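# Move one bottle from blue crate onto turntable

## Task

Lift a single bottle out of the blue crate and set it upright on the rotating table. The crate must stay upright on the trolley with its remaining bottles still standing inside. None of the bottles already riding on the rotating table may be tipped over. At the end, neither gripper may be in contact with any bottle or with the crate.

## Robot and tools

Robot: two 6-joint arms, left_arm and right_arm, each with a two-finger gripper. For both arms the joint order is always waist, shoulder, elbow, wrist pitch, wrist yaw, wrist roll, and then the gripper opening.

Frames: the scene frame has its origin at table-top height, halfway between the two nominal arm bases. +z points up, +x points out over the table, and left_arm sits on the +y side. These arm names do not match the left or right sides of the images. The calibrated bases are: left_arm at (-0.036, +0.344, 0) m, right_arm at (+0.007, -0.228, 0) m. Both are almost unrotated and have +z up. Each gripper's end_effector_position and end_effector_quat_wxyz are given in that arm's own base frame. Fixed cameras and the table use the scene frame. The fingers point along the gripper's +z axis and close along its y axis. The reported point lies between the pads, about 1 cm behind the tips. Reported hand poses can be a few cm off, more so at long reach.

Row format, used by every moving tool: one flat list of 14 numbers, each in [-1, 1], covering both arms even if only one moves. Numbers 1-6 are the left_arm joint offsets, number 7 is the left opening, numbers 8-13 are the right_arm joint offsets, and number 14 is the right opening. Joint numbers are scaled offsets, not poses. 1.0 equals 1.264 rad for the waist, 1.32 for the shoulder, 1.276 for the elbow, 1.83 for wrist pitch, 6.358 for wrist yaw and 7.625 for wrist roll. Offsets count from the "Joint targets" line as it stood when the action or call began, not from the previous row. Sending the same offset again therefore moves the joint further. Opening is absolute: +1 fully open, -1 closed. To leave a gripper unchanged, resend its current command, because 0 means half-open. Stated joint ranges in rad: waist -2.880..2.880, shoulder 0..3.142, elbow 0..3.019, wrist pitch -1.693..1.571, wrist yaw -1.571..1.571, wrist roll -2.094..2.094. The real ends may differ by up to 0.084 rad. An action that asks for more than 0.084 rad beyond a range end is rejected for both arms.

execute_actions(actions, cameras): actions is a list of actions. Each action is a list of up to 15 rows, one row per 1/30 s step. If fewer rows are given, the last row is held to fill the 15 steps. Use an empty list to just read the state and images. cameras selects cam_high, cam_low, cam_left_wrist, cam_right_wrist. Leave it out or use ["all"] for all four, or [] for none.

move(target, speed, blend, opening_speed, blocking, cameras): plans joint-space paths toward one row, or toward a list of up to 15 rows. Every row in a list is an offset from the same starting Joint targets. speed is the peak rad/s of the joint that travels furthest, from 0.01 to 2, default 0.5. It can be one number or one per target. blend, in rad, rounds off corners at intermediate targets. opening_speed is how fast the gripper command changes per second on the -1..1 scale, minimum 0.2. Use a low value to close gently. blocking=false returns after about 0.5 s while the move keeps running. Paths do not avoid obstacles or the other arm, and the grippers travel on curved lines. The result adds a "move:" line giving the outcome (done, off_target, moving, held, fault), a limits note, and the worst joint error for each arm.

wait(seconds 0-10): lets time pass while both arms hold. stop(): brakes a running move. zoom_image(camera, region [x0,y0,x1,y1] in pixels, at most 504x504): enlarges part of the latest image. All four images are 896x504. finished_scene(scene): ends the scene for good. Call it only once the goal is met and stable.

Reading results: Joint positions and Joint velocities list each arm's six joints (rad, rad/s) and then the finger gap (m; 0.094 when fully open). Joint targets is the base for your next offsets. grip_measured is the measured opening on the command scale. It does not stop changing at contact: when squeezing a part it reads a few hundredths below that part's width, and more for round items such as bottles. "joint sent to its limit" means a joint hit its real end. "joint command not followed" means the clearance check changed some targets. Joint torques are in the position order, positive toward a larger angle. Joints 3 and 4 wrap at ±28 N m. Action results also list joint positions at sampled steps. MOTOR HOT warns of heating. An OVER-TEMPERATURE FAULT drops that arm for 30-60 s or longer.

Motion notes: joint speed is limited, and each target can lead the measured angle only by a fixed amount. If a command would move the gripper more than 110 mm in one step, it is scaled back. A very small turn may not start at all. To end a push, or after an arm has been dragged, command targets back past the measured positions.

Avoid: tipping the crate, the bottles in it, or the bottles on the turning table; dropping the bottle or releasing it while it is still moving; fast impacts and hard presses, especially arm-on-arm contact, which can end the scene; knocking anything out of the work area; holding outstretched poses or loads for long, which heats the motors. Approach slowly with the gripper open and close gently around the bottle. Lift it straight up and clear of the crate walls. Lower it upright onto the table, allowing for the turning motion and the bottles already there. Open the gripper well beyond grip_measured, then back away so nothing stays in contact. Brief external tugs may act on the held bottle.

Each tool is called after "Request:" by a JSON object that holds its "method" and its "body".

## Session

Request:
{"method": "execute_actions", "body": {"actions": []}}

Request:
{"method": "zoom_image", "body": {"camera": "cam_high", "region": [220, 150, 460, 320]}}

Scene clock: 0.00 s.
left_arm: end_effector_position=(+0.0614, -0.1820, +0.1444) grip_measured=+1.000 end_effector_quat_wxyz=(-0.015, -0.402, +0.914, +0.051) | right_arm: end_effector_position=(+0.5883, -0.0159, +0.3851) grip_measured=+1.000 end_effector_quat_wxyz=(+0.513, +0.541, +0.665, +0.035)
Joint positions: left_arm=[-1.211 0.912 0.694 -1.453 0.036 -2.039 0.094] | right_arm=[0.154 1.41 1.397 -0.625 0.66 1.177 0.094]
Joint velocities: within noise
Joint torques (N m): no reading
Motor temperatures (°C): left_arm=[34 31 43 23 25 25 26] | right_arm=[27 27 34 29 24 26 23]
Heat: left arm: hottest elbow 43 °C; right arm: hottest elbow 34 °C.
Joint targets: left_arm=[-1.211 0.911 0.719 -1.453 0.036 -2.039] | right_arm=[0.154 1.408 1.429 -0.621 0.660 1.177]
Tool commands: left_gripper/opening=+1.0 right_gripper/opening=+1.0

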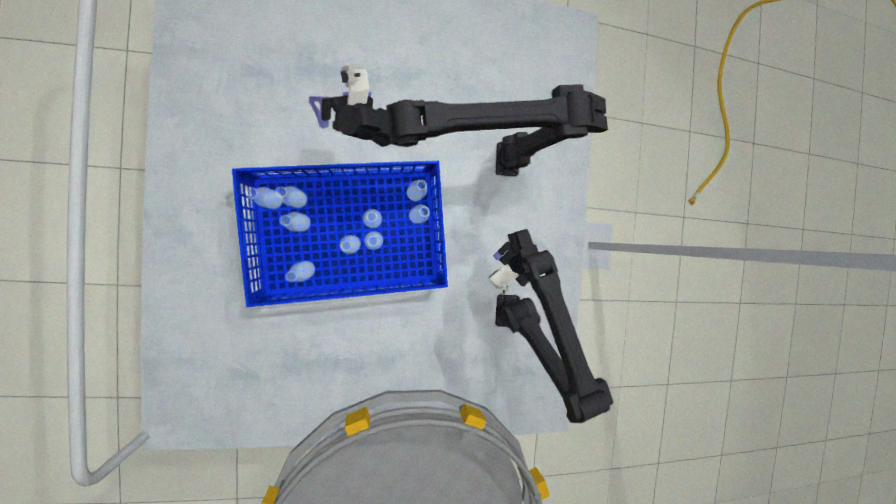

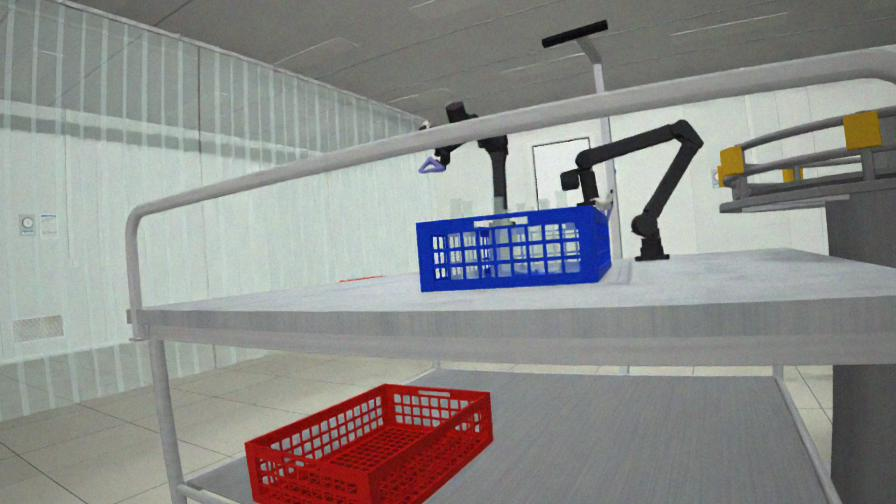

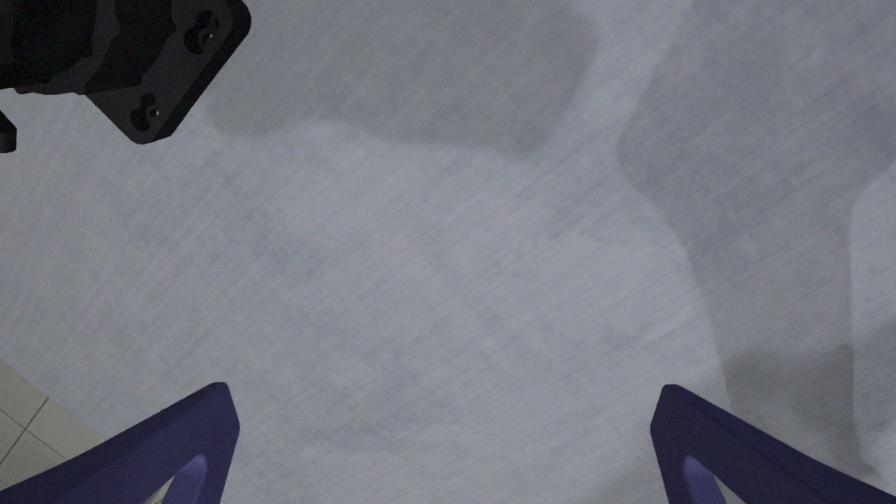

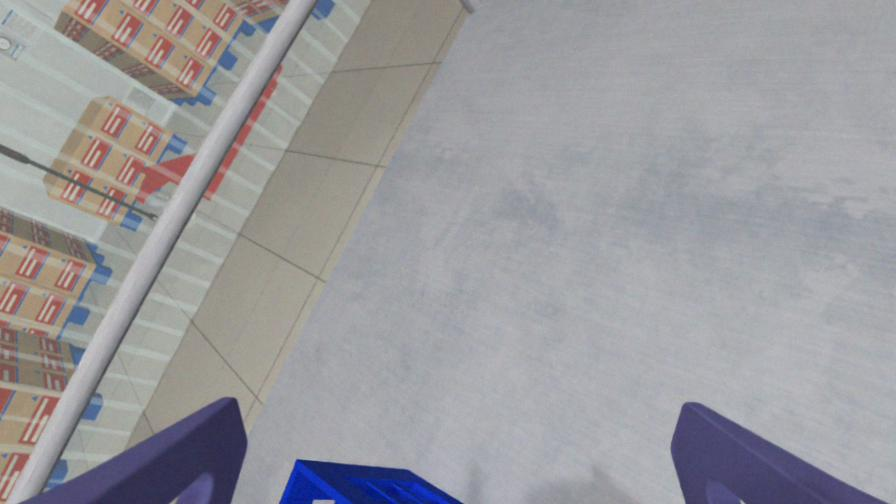

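Scaled by 2.100 from the camera's 896x504 image, which has a finer 1280x720 frame.

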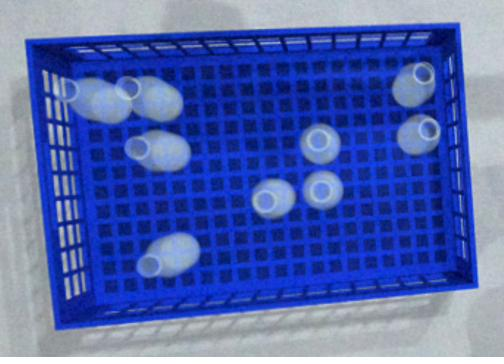

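Request:
{"method": "move", "body": {"target": [[0.3647, 0.0591, 0.3527, 0.0399, -0.0057, 0.11, 0.7, 0, -0.0788, 0.4589, 0.1424, -0.0519, -0.0772, 1], [0.8157, 0.6424, 0.9586, 0.3114, -0.0057, 0.2674, 0.7, 0, -0.1576, 0.9177, 0.2847, -0.1038, -0.1544, 1]], "speed": [0.9, 0.9], "blend": 0.15, "cameras": ["cam_high", "cam_left_wrist"]}}

Scene clock: 66.77 s.
left_arm: end_effector_position=(+0.7040, -0.1241, +0.3661) grip_measured=+0.702 end_effector_quat_wxyz=(+0.387, +0.075, +0.918, -0.036) | right_arm: end_effector_position=(+0.0801, +0.0118, +1.1211) grip_measured=+1.000 end_effector_quat_wxyz=(+0.987, -0.009, +0.137, +0.083)
Joint positions: left_arm=[-0.174 1.76 1.886 -0.898 0.001 -0.011 0.08] | right_arm=[0.154 1.201 2.599 -0.102 0.001 0.015 0.094]
Joint torques (N m): left_arm=[-2.61 -17.38 12.77 2.25 -0.08 -0.01] | right_arm=[-0.62 1.73 2.07 0.38 -0.24 -0.03]
Motor temperatures (°C): left_arm=[33 30 50 23 25 25 25] | right_arm=[27 28 44 28 24 26 23]
Heat: left arm: hottest elbow 50 °C; right arm: hottest elbow 44 °C.
Joint targets: left_arm=[-0.180 1.760 1.942 -0.883 0.000 0.000] | right_arm=[0.154 1.200 2.600 -0.100 -0.001 0.000]
move: off_target (left_arm); left_arm: the elbow is farthest, 0.056 rad from its target
Images, in order: cam_high, cam_left_wrist.

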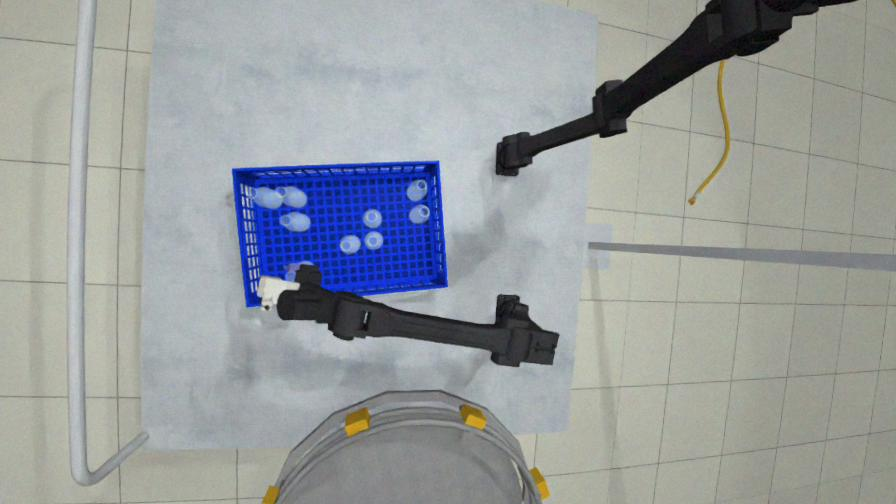

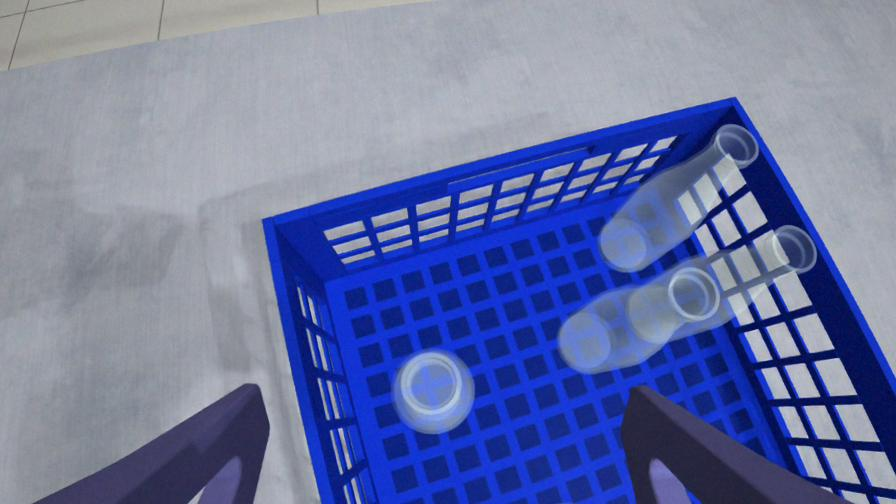

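Request:
{"method": "move", "body": {"target": [[0.0079, 0.0803, -0.319, 0.2699, 0, 0, 0.7, 0, 0, 0, 0, 0, 0, 1], [0.0079, 0.0803, -0.319, 0.2699, 0, 0, -0.6, 0, 0, 0, 0, 0, 0, 1]], "speed": 0.5, "opening_speed": 0.6, "cameras": ["cam_left_wrist", "cam_low"]}}

Scene clock: 95.70 s.
left_arm: end_effector_position=(+0.7282, -0.1272, +0.1857) grip_measured=-0.303 end_effector_quat_wxyz=(+0.405, +0.075, +0.911, -0.036) | right_arm: end_effector_position=(+0.0801, +0.0118, +1.1211) grip_measured=+1.000 end_effector_quat_wxyz=(+0.987, -0.009, +0.137, +0.083)
Joint positions: left_arm=[-0.173 1.86 1.531 -0.404 -0.001 -0.008 0.033] | right_arm=[0.154 1.201 2.599 -0.102 0.001 0.014 0.094]
Joint torques (N m): left_arm=[-1.67 -18.2 8.79 2.39 -0.01 -0.04] | right_arm=[-0.62 1.61 2.09 0.36 -0.23 -0.02]
Joint targets: left_arm=[-0.170 1.865 1.535 -0.389 -0.001 0.000] | right_arm=[0.154 1.200 2.600 -0.100 -0.001 0.000]
move: done
Images, in order: cam_low, cam_left_wrist.

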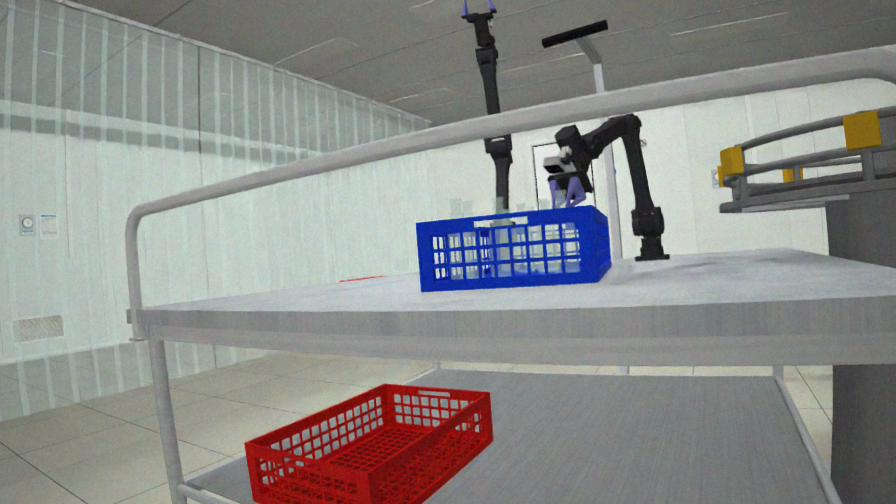

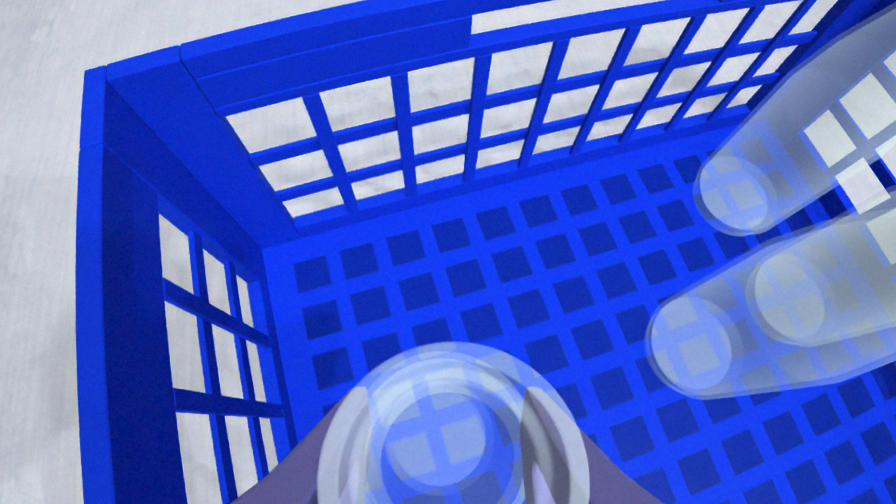

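Request:
{"method": "move", "body": {"target": [[0, -0.1894, 0.7343, -0.618, 0, 0, -0.6, 0, 0, 0, 0, 0, 0, 1], [0.7057, -0.1894, 0.7343, -0.618, 0, 0, -0.6, 0, 0, 0, 0, 0, 0, 1]], "speed": [0.65, 0.7], "blend": 0.1, "cameras": ["cam_left_wrist", "cam_low"]}}

Scene clock: 125.70 s.
left_arm: end_effector_position=(+0.4262, +0.3793, +0.6006) grip_measured=-0.304 end_effector_quat_wxyz=(+0.372, -0.330, +0.856, +0.141) | right_arm: end_effector_position=(+0.0801, +0.0118, +1.1211) grip_measured=+1.000 end_effector_quat_wxyz=(+0.987, -0.009, +0.137, +0.083)
Joint positions: left_arm=[0.727 1.641 2.409 -1.521 -0.003 -0.008 0.033] | right_arm=[0.154 1.201 2.599 -0.102 0.001 0.014 0.094]
Joint torques (N m): left_arm=[-2.43 -15.56 11.25 1.73 0.09 -0.05] | right_arm=[-0.62 1.61 2.11 0.38 -0.23 -0.02]
Motor temperatures (°C): left_arm=[33 34 52 23 25 25 27] | right_arm=[27 27 37 28 24 26 23]
Heat: left arm: hottest elbow 52 °C; right arm: hottest elbow 37 °C.
Joint targets: left_arm=[0.722 1.615 2.472 -1.520 0.000 0.000] | right_arm=[0.154 1.200 2.600 -0.100 -0.001 0.000]
move: off_target (left_arm); left_arm: the elbow is farthest, 0.062 rad from its target
Images, in order: cam_low, cam_left_wrist.

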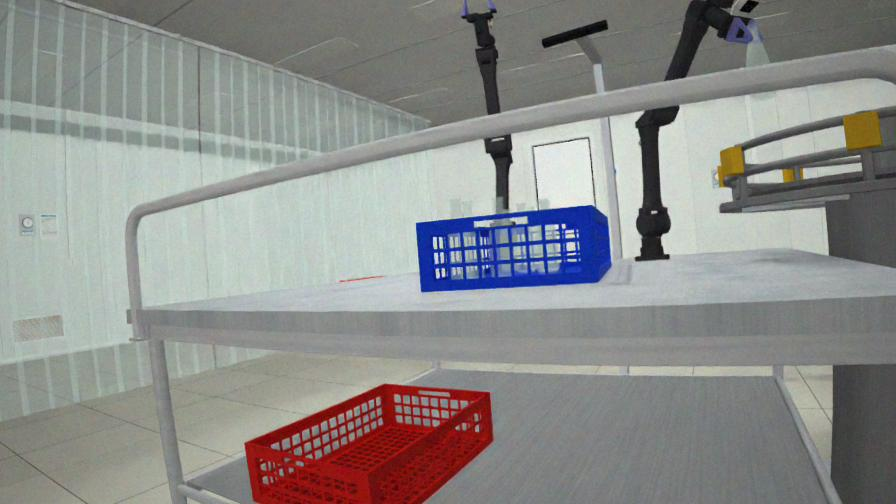

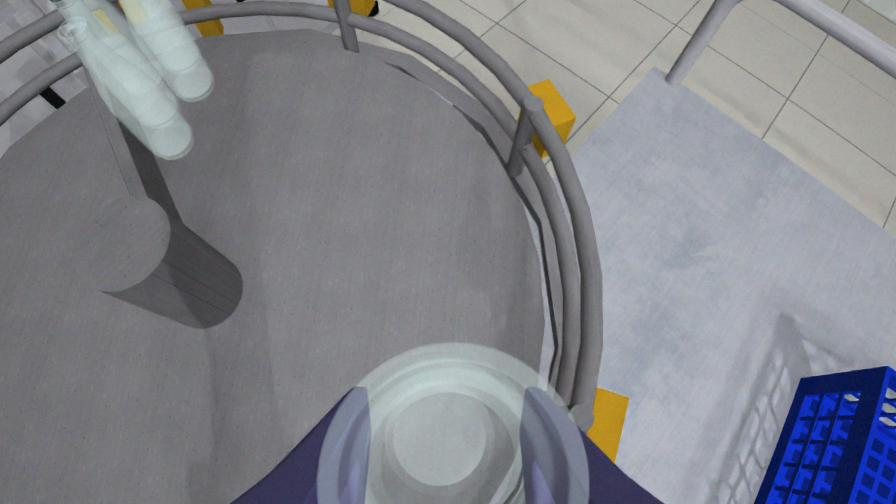

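Request:
{"method": "move", "body": {"target": [[0, 0.1288, -0.2798, 0.2661, 0, 0, -0.6, 0, 0, 0, 0, 0, 0, 1], [0, 0.0947, -0.3958, 0.3268, 0, 0, -0.6, 0, 0, 0, 0, 0, 0, 1]], "speed": [0.55, 0.14], "cameras": ["cam_left_wrist"]}}

Scene clock: 147.50 s.
left_arm: end_effector_position=(+0.5374, +0.4783, +0.3795) grip_measured=-0.304 end_effector_quat_wxyz=(+0.362, -0.332, +0.860, +0.137) | right_arm: end_effector_position=(+0.0801, +0.0118, +1.1211) grip_measured=+1.000 end_effector_quat_wxyz=(+0.987, -0.009, +0.137, +0.083)
Joint positions: left_arm=[0.727 1.782 1.954 -0.948 -0.003 -0.008 0.033] | right_arm=[0.154 1.201 2.599 -0.102 0.001 0.014 0.094]
Joint torques (N m): left_arm=[-2.32 -21.13 9.78 2.66 0.1 -0.04] | right_arm=[-0.62 1.55 2.1 0.38 -0.23 -0.02]
Motor temperatures (°C): left_arm=[33 34 57 23 25 25 27] | right_arm=[27 27 36 28 24 26 23]
Heat: left arm: hottest elbow 57 °C; right arm: hottest elbow 36 °C.
Joint targets: left_arm=[0.722 1.740 1.967 -0.922 0.000 0.000] | right_arm=[0.154 1.200 2.600 -0.100 -0.001 0.000]
move: off_target (left_arm); left_arm: the shoulder is farthest, 0.042 rad from its target
Images, in order: cam_left_wrist.

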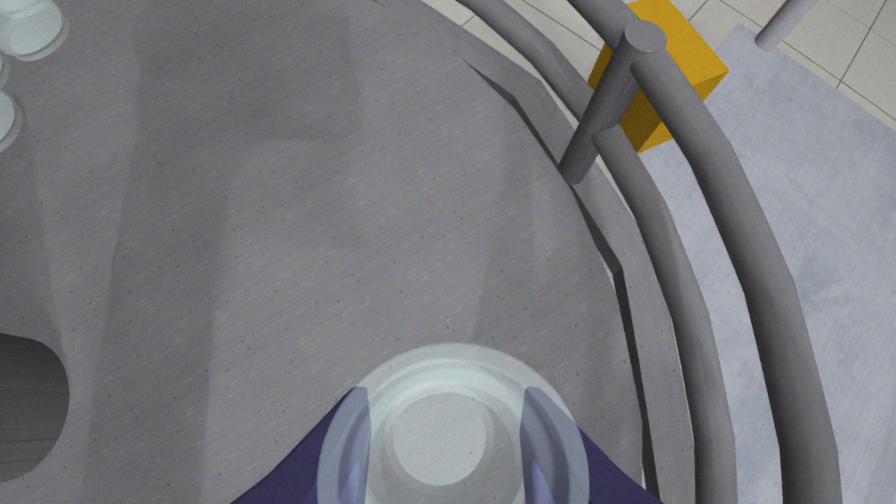

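Request:
{"method": "move", "body": {"target": [0, -0.0174, -0.1129, 0.0705, 0, 0, -0.6, 0, 0, 0, 0, 0, 0, 1], "speed": 0.12, "cameras": ["cam_left_wrist"]}}

Scene clock: 177.40 s.
left_arm: end_effector_position=(+0.5361, +0.4766, +0.3616) grip_measured=-0.304 end_effector_quat_wxyz=(+0.386, -0.327, +0.850, +0.146) | right_arm: end_effector_position=(+0.0801, +0.0118, +1.1211) grip_measured=+1.000 end_effector_quat_wxyz=(+0.987, -0.009, +0.137, +0.083)
Joint positions: left_arm=[0.727 1.738 1.82 -0.803 -0.002 -0.008 0.033] | right_arm=[0.154 1.201 2.599 -0.102 0.001 0.014 0.094]
Joint torques (N m): left_arm=[-2.26 -19.66 9.05 2.24 0.04 -0.06] | right_arm=[-0.62 1.55 2.11 0.38 -0.23 -0.02]
Joint targets: left_arm=[0.722 1.717 1.823 -0.793 -0.001 0.000] | right_arm=[0.154 1.200 2.600 -0.100 0.000 0.000]
move: done
Images, in order: cam_left_wrist.

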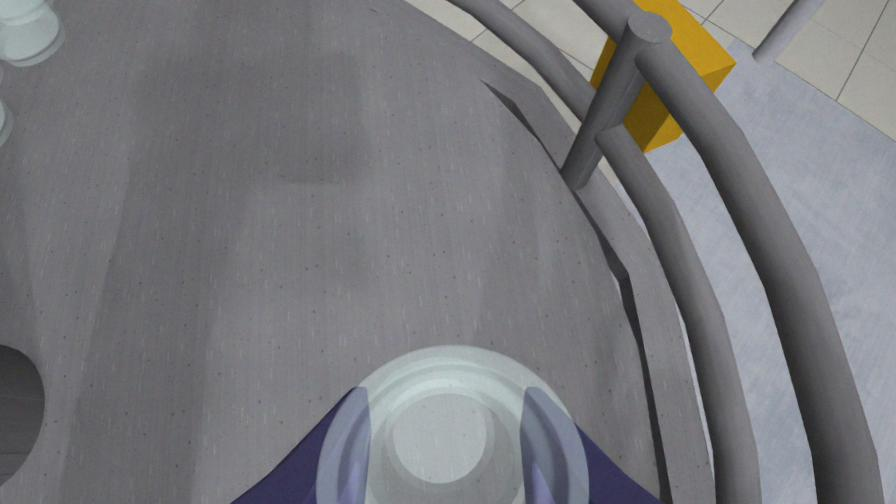

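Request:
{"method": "move", "body": {"target": [0, 0, -0.0219, 0, 0, 0, -0.6, 0, 0, 0, 0, 0, 0, 1], "speed": 0.1, "cameras": ["cam_left_wrist"]}}

Scene clock: 188.10 s.
left_arm: end_effector_position=(+0.5347, +0.4740, +0.3622) grip_measured=-0.304 end_effector_quat_wxyz=(+0.389, -0.326, +0.849, +0.145) | right_arm: end_effector_position=(+0.0801, +0.0118, +1.1211) grip_measured=+1.000 end_effector_quat_wxyz=(+0.987, -0.009, +0.137, +0.083)
Joint positions: left_arm=[0.726 1.728 1.805 -0.793 0.001 -0.008 0.033] | right_arm=[0.154 1.201 2.599 -0.102 0.001 0.014 0.094]
Joint torques (N m): left_arm=[-1.61 -18.26 8.24 1.81 -0.08 -0.05] | right_arm=[-0.67 1.55 2.09 0.35 -0.23 -0.02]
Joint targets: left_arm=[0.722 1.717 1.795 -0.793 0.000 0.000] | right_arm=[0.154 1.200 2.600 -0.100 0.000 0.000]
move: done
Images, in order: cam_left_wrist.

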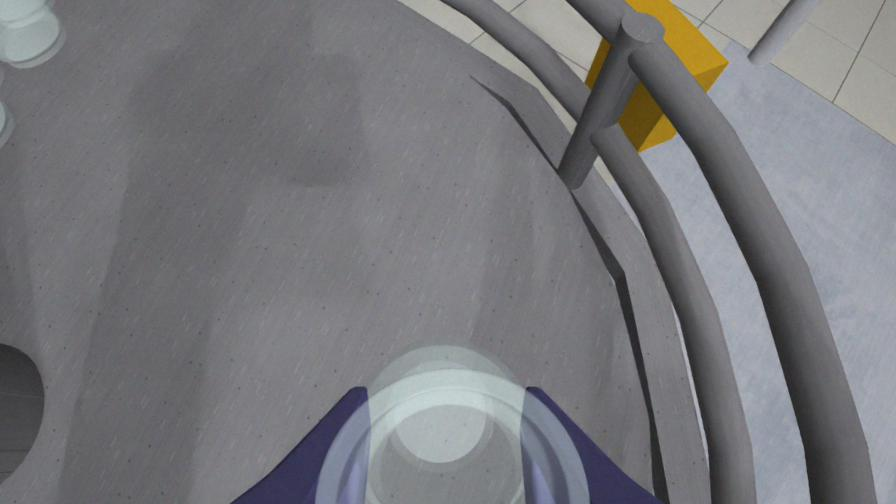

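Request:
{"method": "move", "body": {"target": [[0, 0, 0, 0, 0, 0, 1, 0, 0, 0, 0, 0, 0, 1], [0, -0.1121, 0.1371, -0.1508, 0, 0, 1, 0, 0, 0, 0, 0, 0, 1]], "speed": 0.4, "cameras": ["cam_left_wrist", "cam_high"]}}

Scene clock: 197.80 s.
left_arm: end_effector_position=(+0.4721, +0.4184, +0.4908) grip_measured=+0.998 end_effector_quat_wxyz=(+0.398, -0.324, +0.845, +0.149) | right_arm: end_effector_position=(+0.0801, +0.0118, +1.1211) grip_measured=+1.000 end_effector_quat_wxyz=(+0.987, -0.009, +0.137, +0.083)
Joint positions: left_arm=[0.726 1.559 1.928 -1.062 0.001 -0.008 0.094] | right_arm=[0.154 1.201 2.599 -0.102 0.001 0.014 0.094]
Joint torques (N m): left_arm=[-2.2 -13.45 11.4 1.39 -0.07 -0.09] | right_arm=[-0.56 1.55 2.11 0.38 -0.23 -0.02]
Joint targets: left_arm=[0.722 1.569 1.970 -1.068 0.000 0.000] | right_arm=[0.154 1.200 2.600 -0.100 0.000 0.000]
move: off_target (left_arm); left_arm: the elbow is farthest, 0.041 rad from its target
Images, in order: cam_high, cam_left_wrist.

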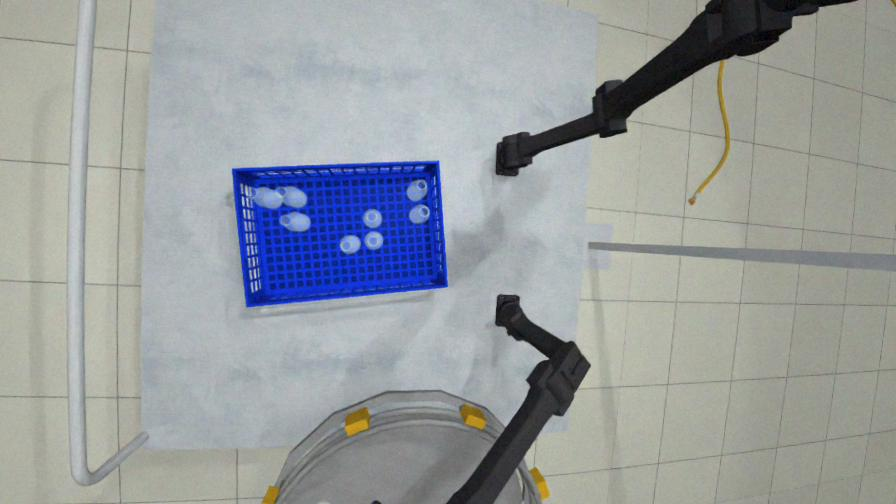

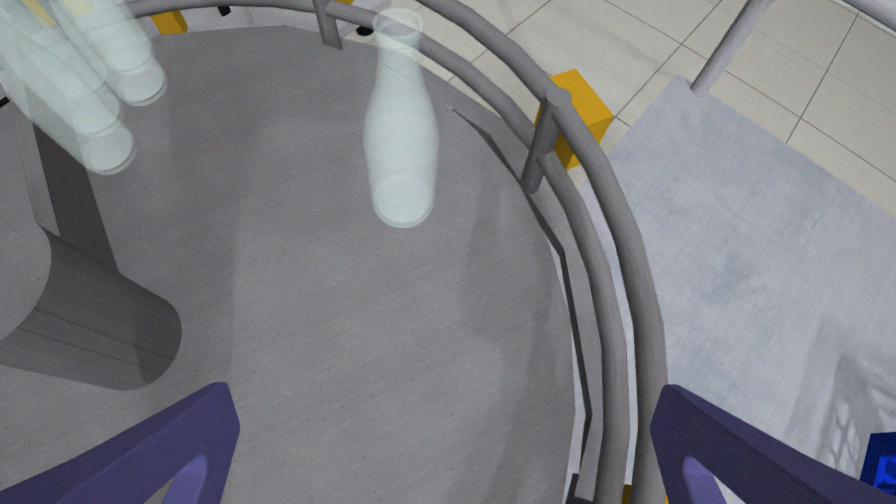

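The bottle is standing and riding the table. I'll let it reach the queue and settle.

Request:
{"method": "wait", "body": {"seconds": 3.5, "cameras": ["cam_left_wrist"]}}

Request:
{"method": "zoom_image", "body": {"camera": "cam_left_wrist", "region": [0, 0, 450, 250]}}

Scene clock: 204.90 s.
left_arm: end_effector_position=(+0.4721, +0.4184, +0.4908) grip_measured=+0.998 end_effector_quat_wxyz=(+0.398, -0.324, +0.845, +0.149) | right_arm: end_effector_position=(+0.0801, +0.0118, +1.1211) grip_measured=+1.000 end_effector_quat_wxyz=(+0.987, -0.009, +0.137, +0.083)
Joint positions: left_arm=[0.726 1.559 1.928 -1.062 0.001 -0.008 0.094] | right_arm=[0.154 1.201 2.599 -0.102 0.001 0.014 0.094]
Joint torques (N m): left_arm=[-2.14 -13.92 11.4 1.52 -0.05 -0.05] | right_arm=[-0.62 1.55 2.1 0.38 -0.23 -0.02]
Joint targets: left_arm=[0.722 1.569 1.970 -1.068 0.000 0.000] | right_arm=[0.154 1.200 2.600 -0.100 0.000 0.000]
Tool commands: left_gripper/opening=+1.0 right_gripper/opening=+1.0
wait: 3.50 s; at rest from the start
Images, in order: cam_left_wrist.

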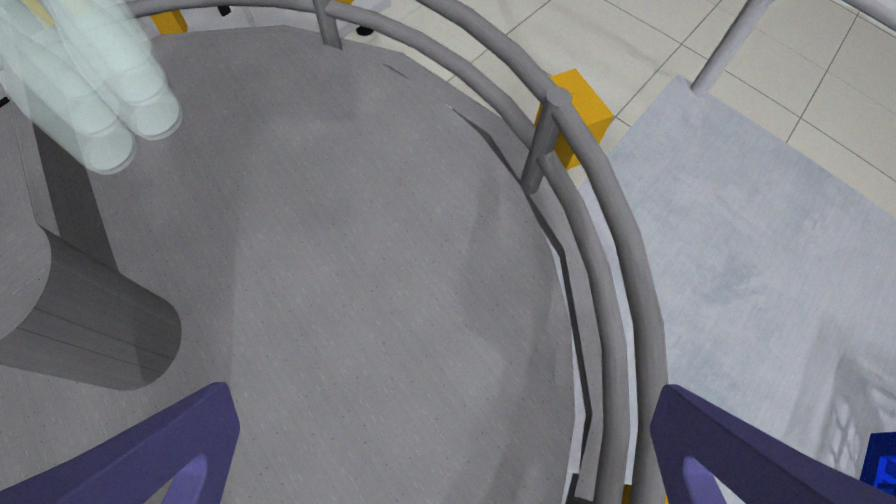

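Scaled by 1.120 from the camera's 896x504 image, which has a finer 1280x720 frame.

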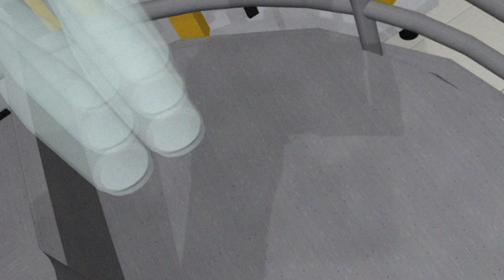

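Request:
{"method": "finished_scene", "body": {"scene": 2}}

The scene is finished: the task was done.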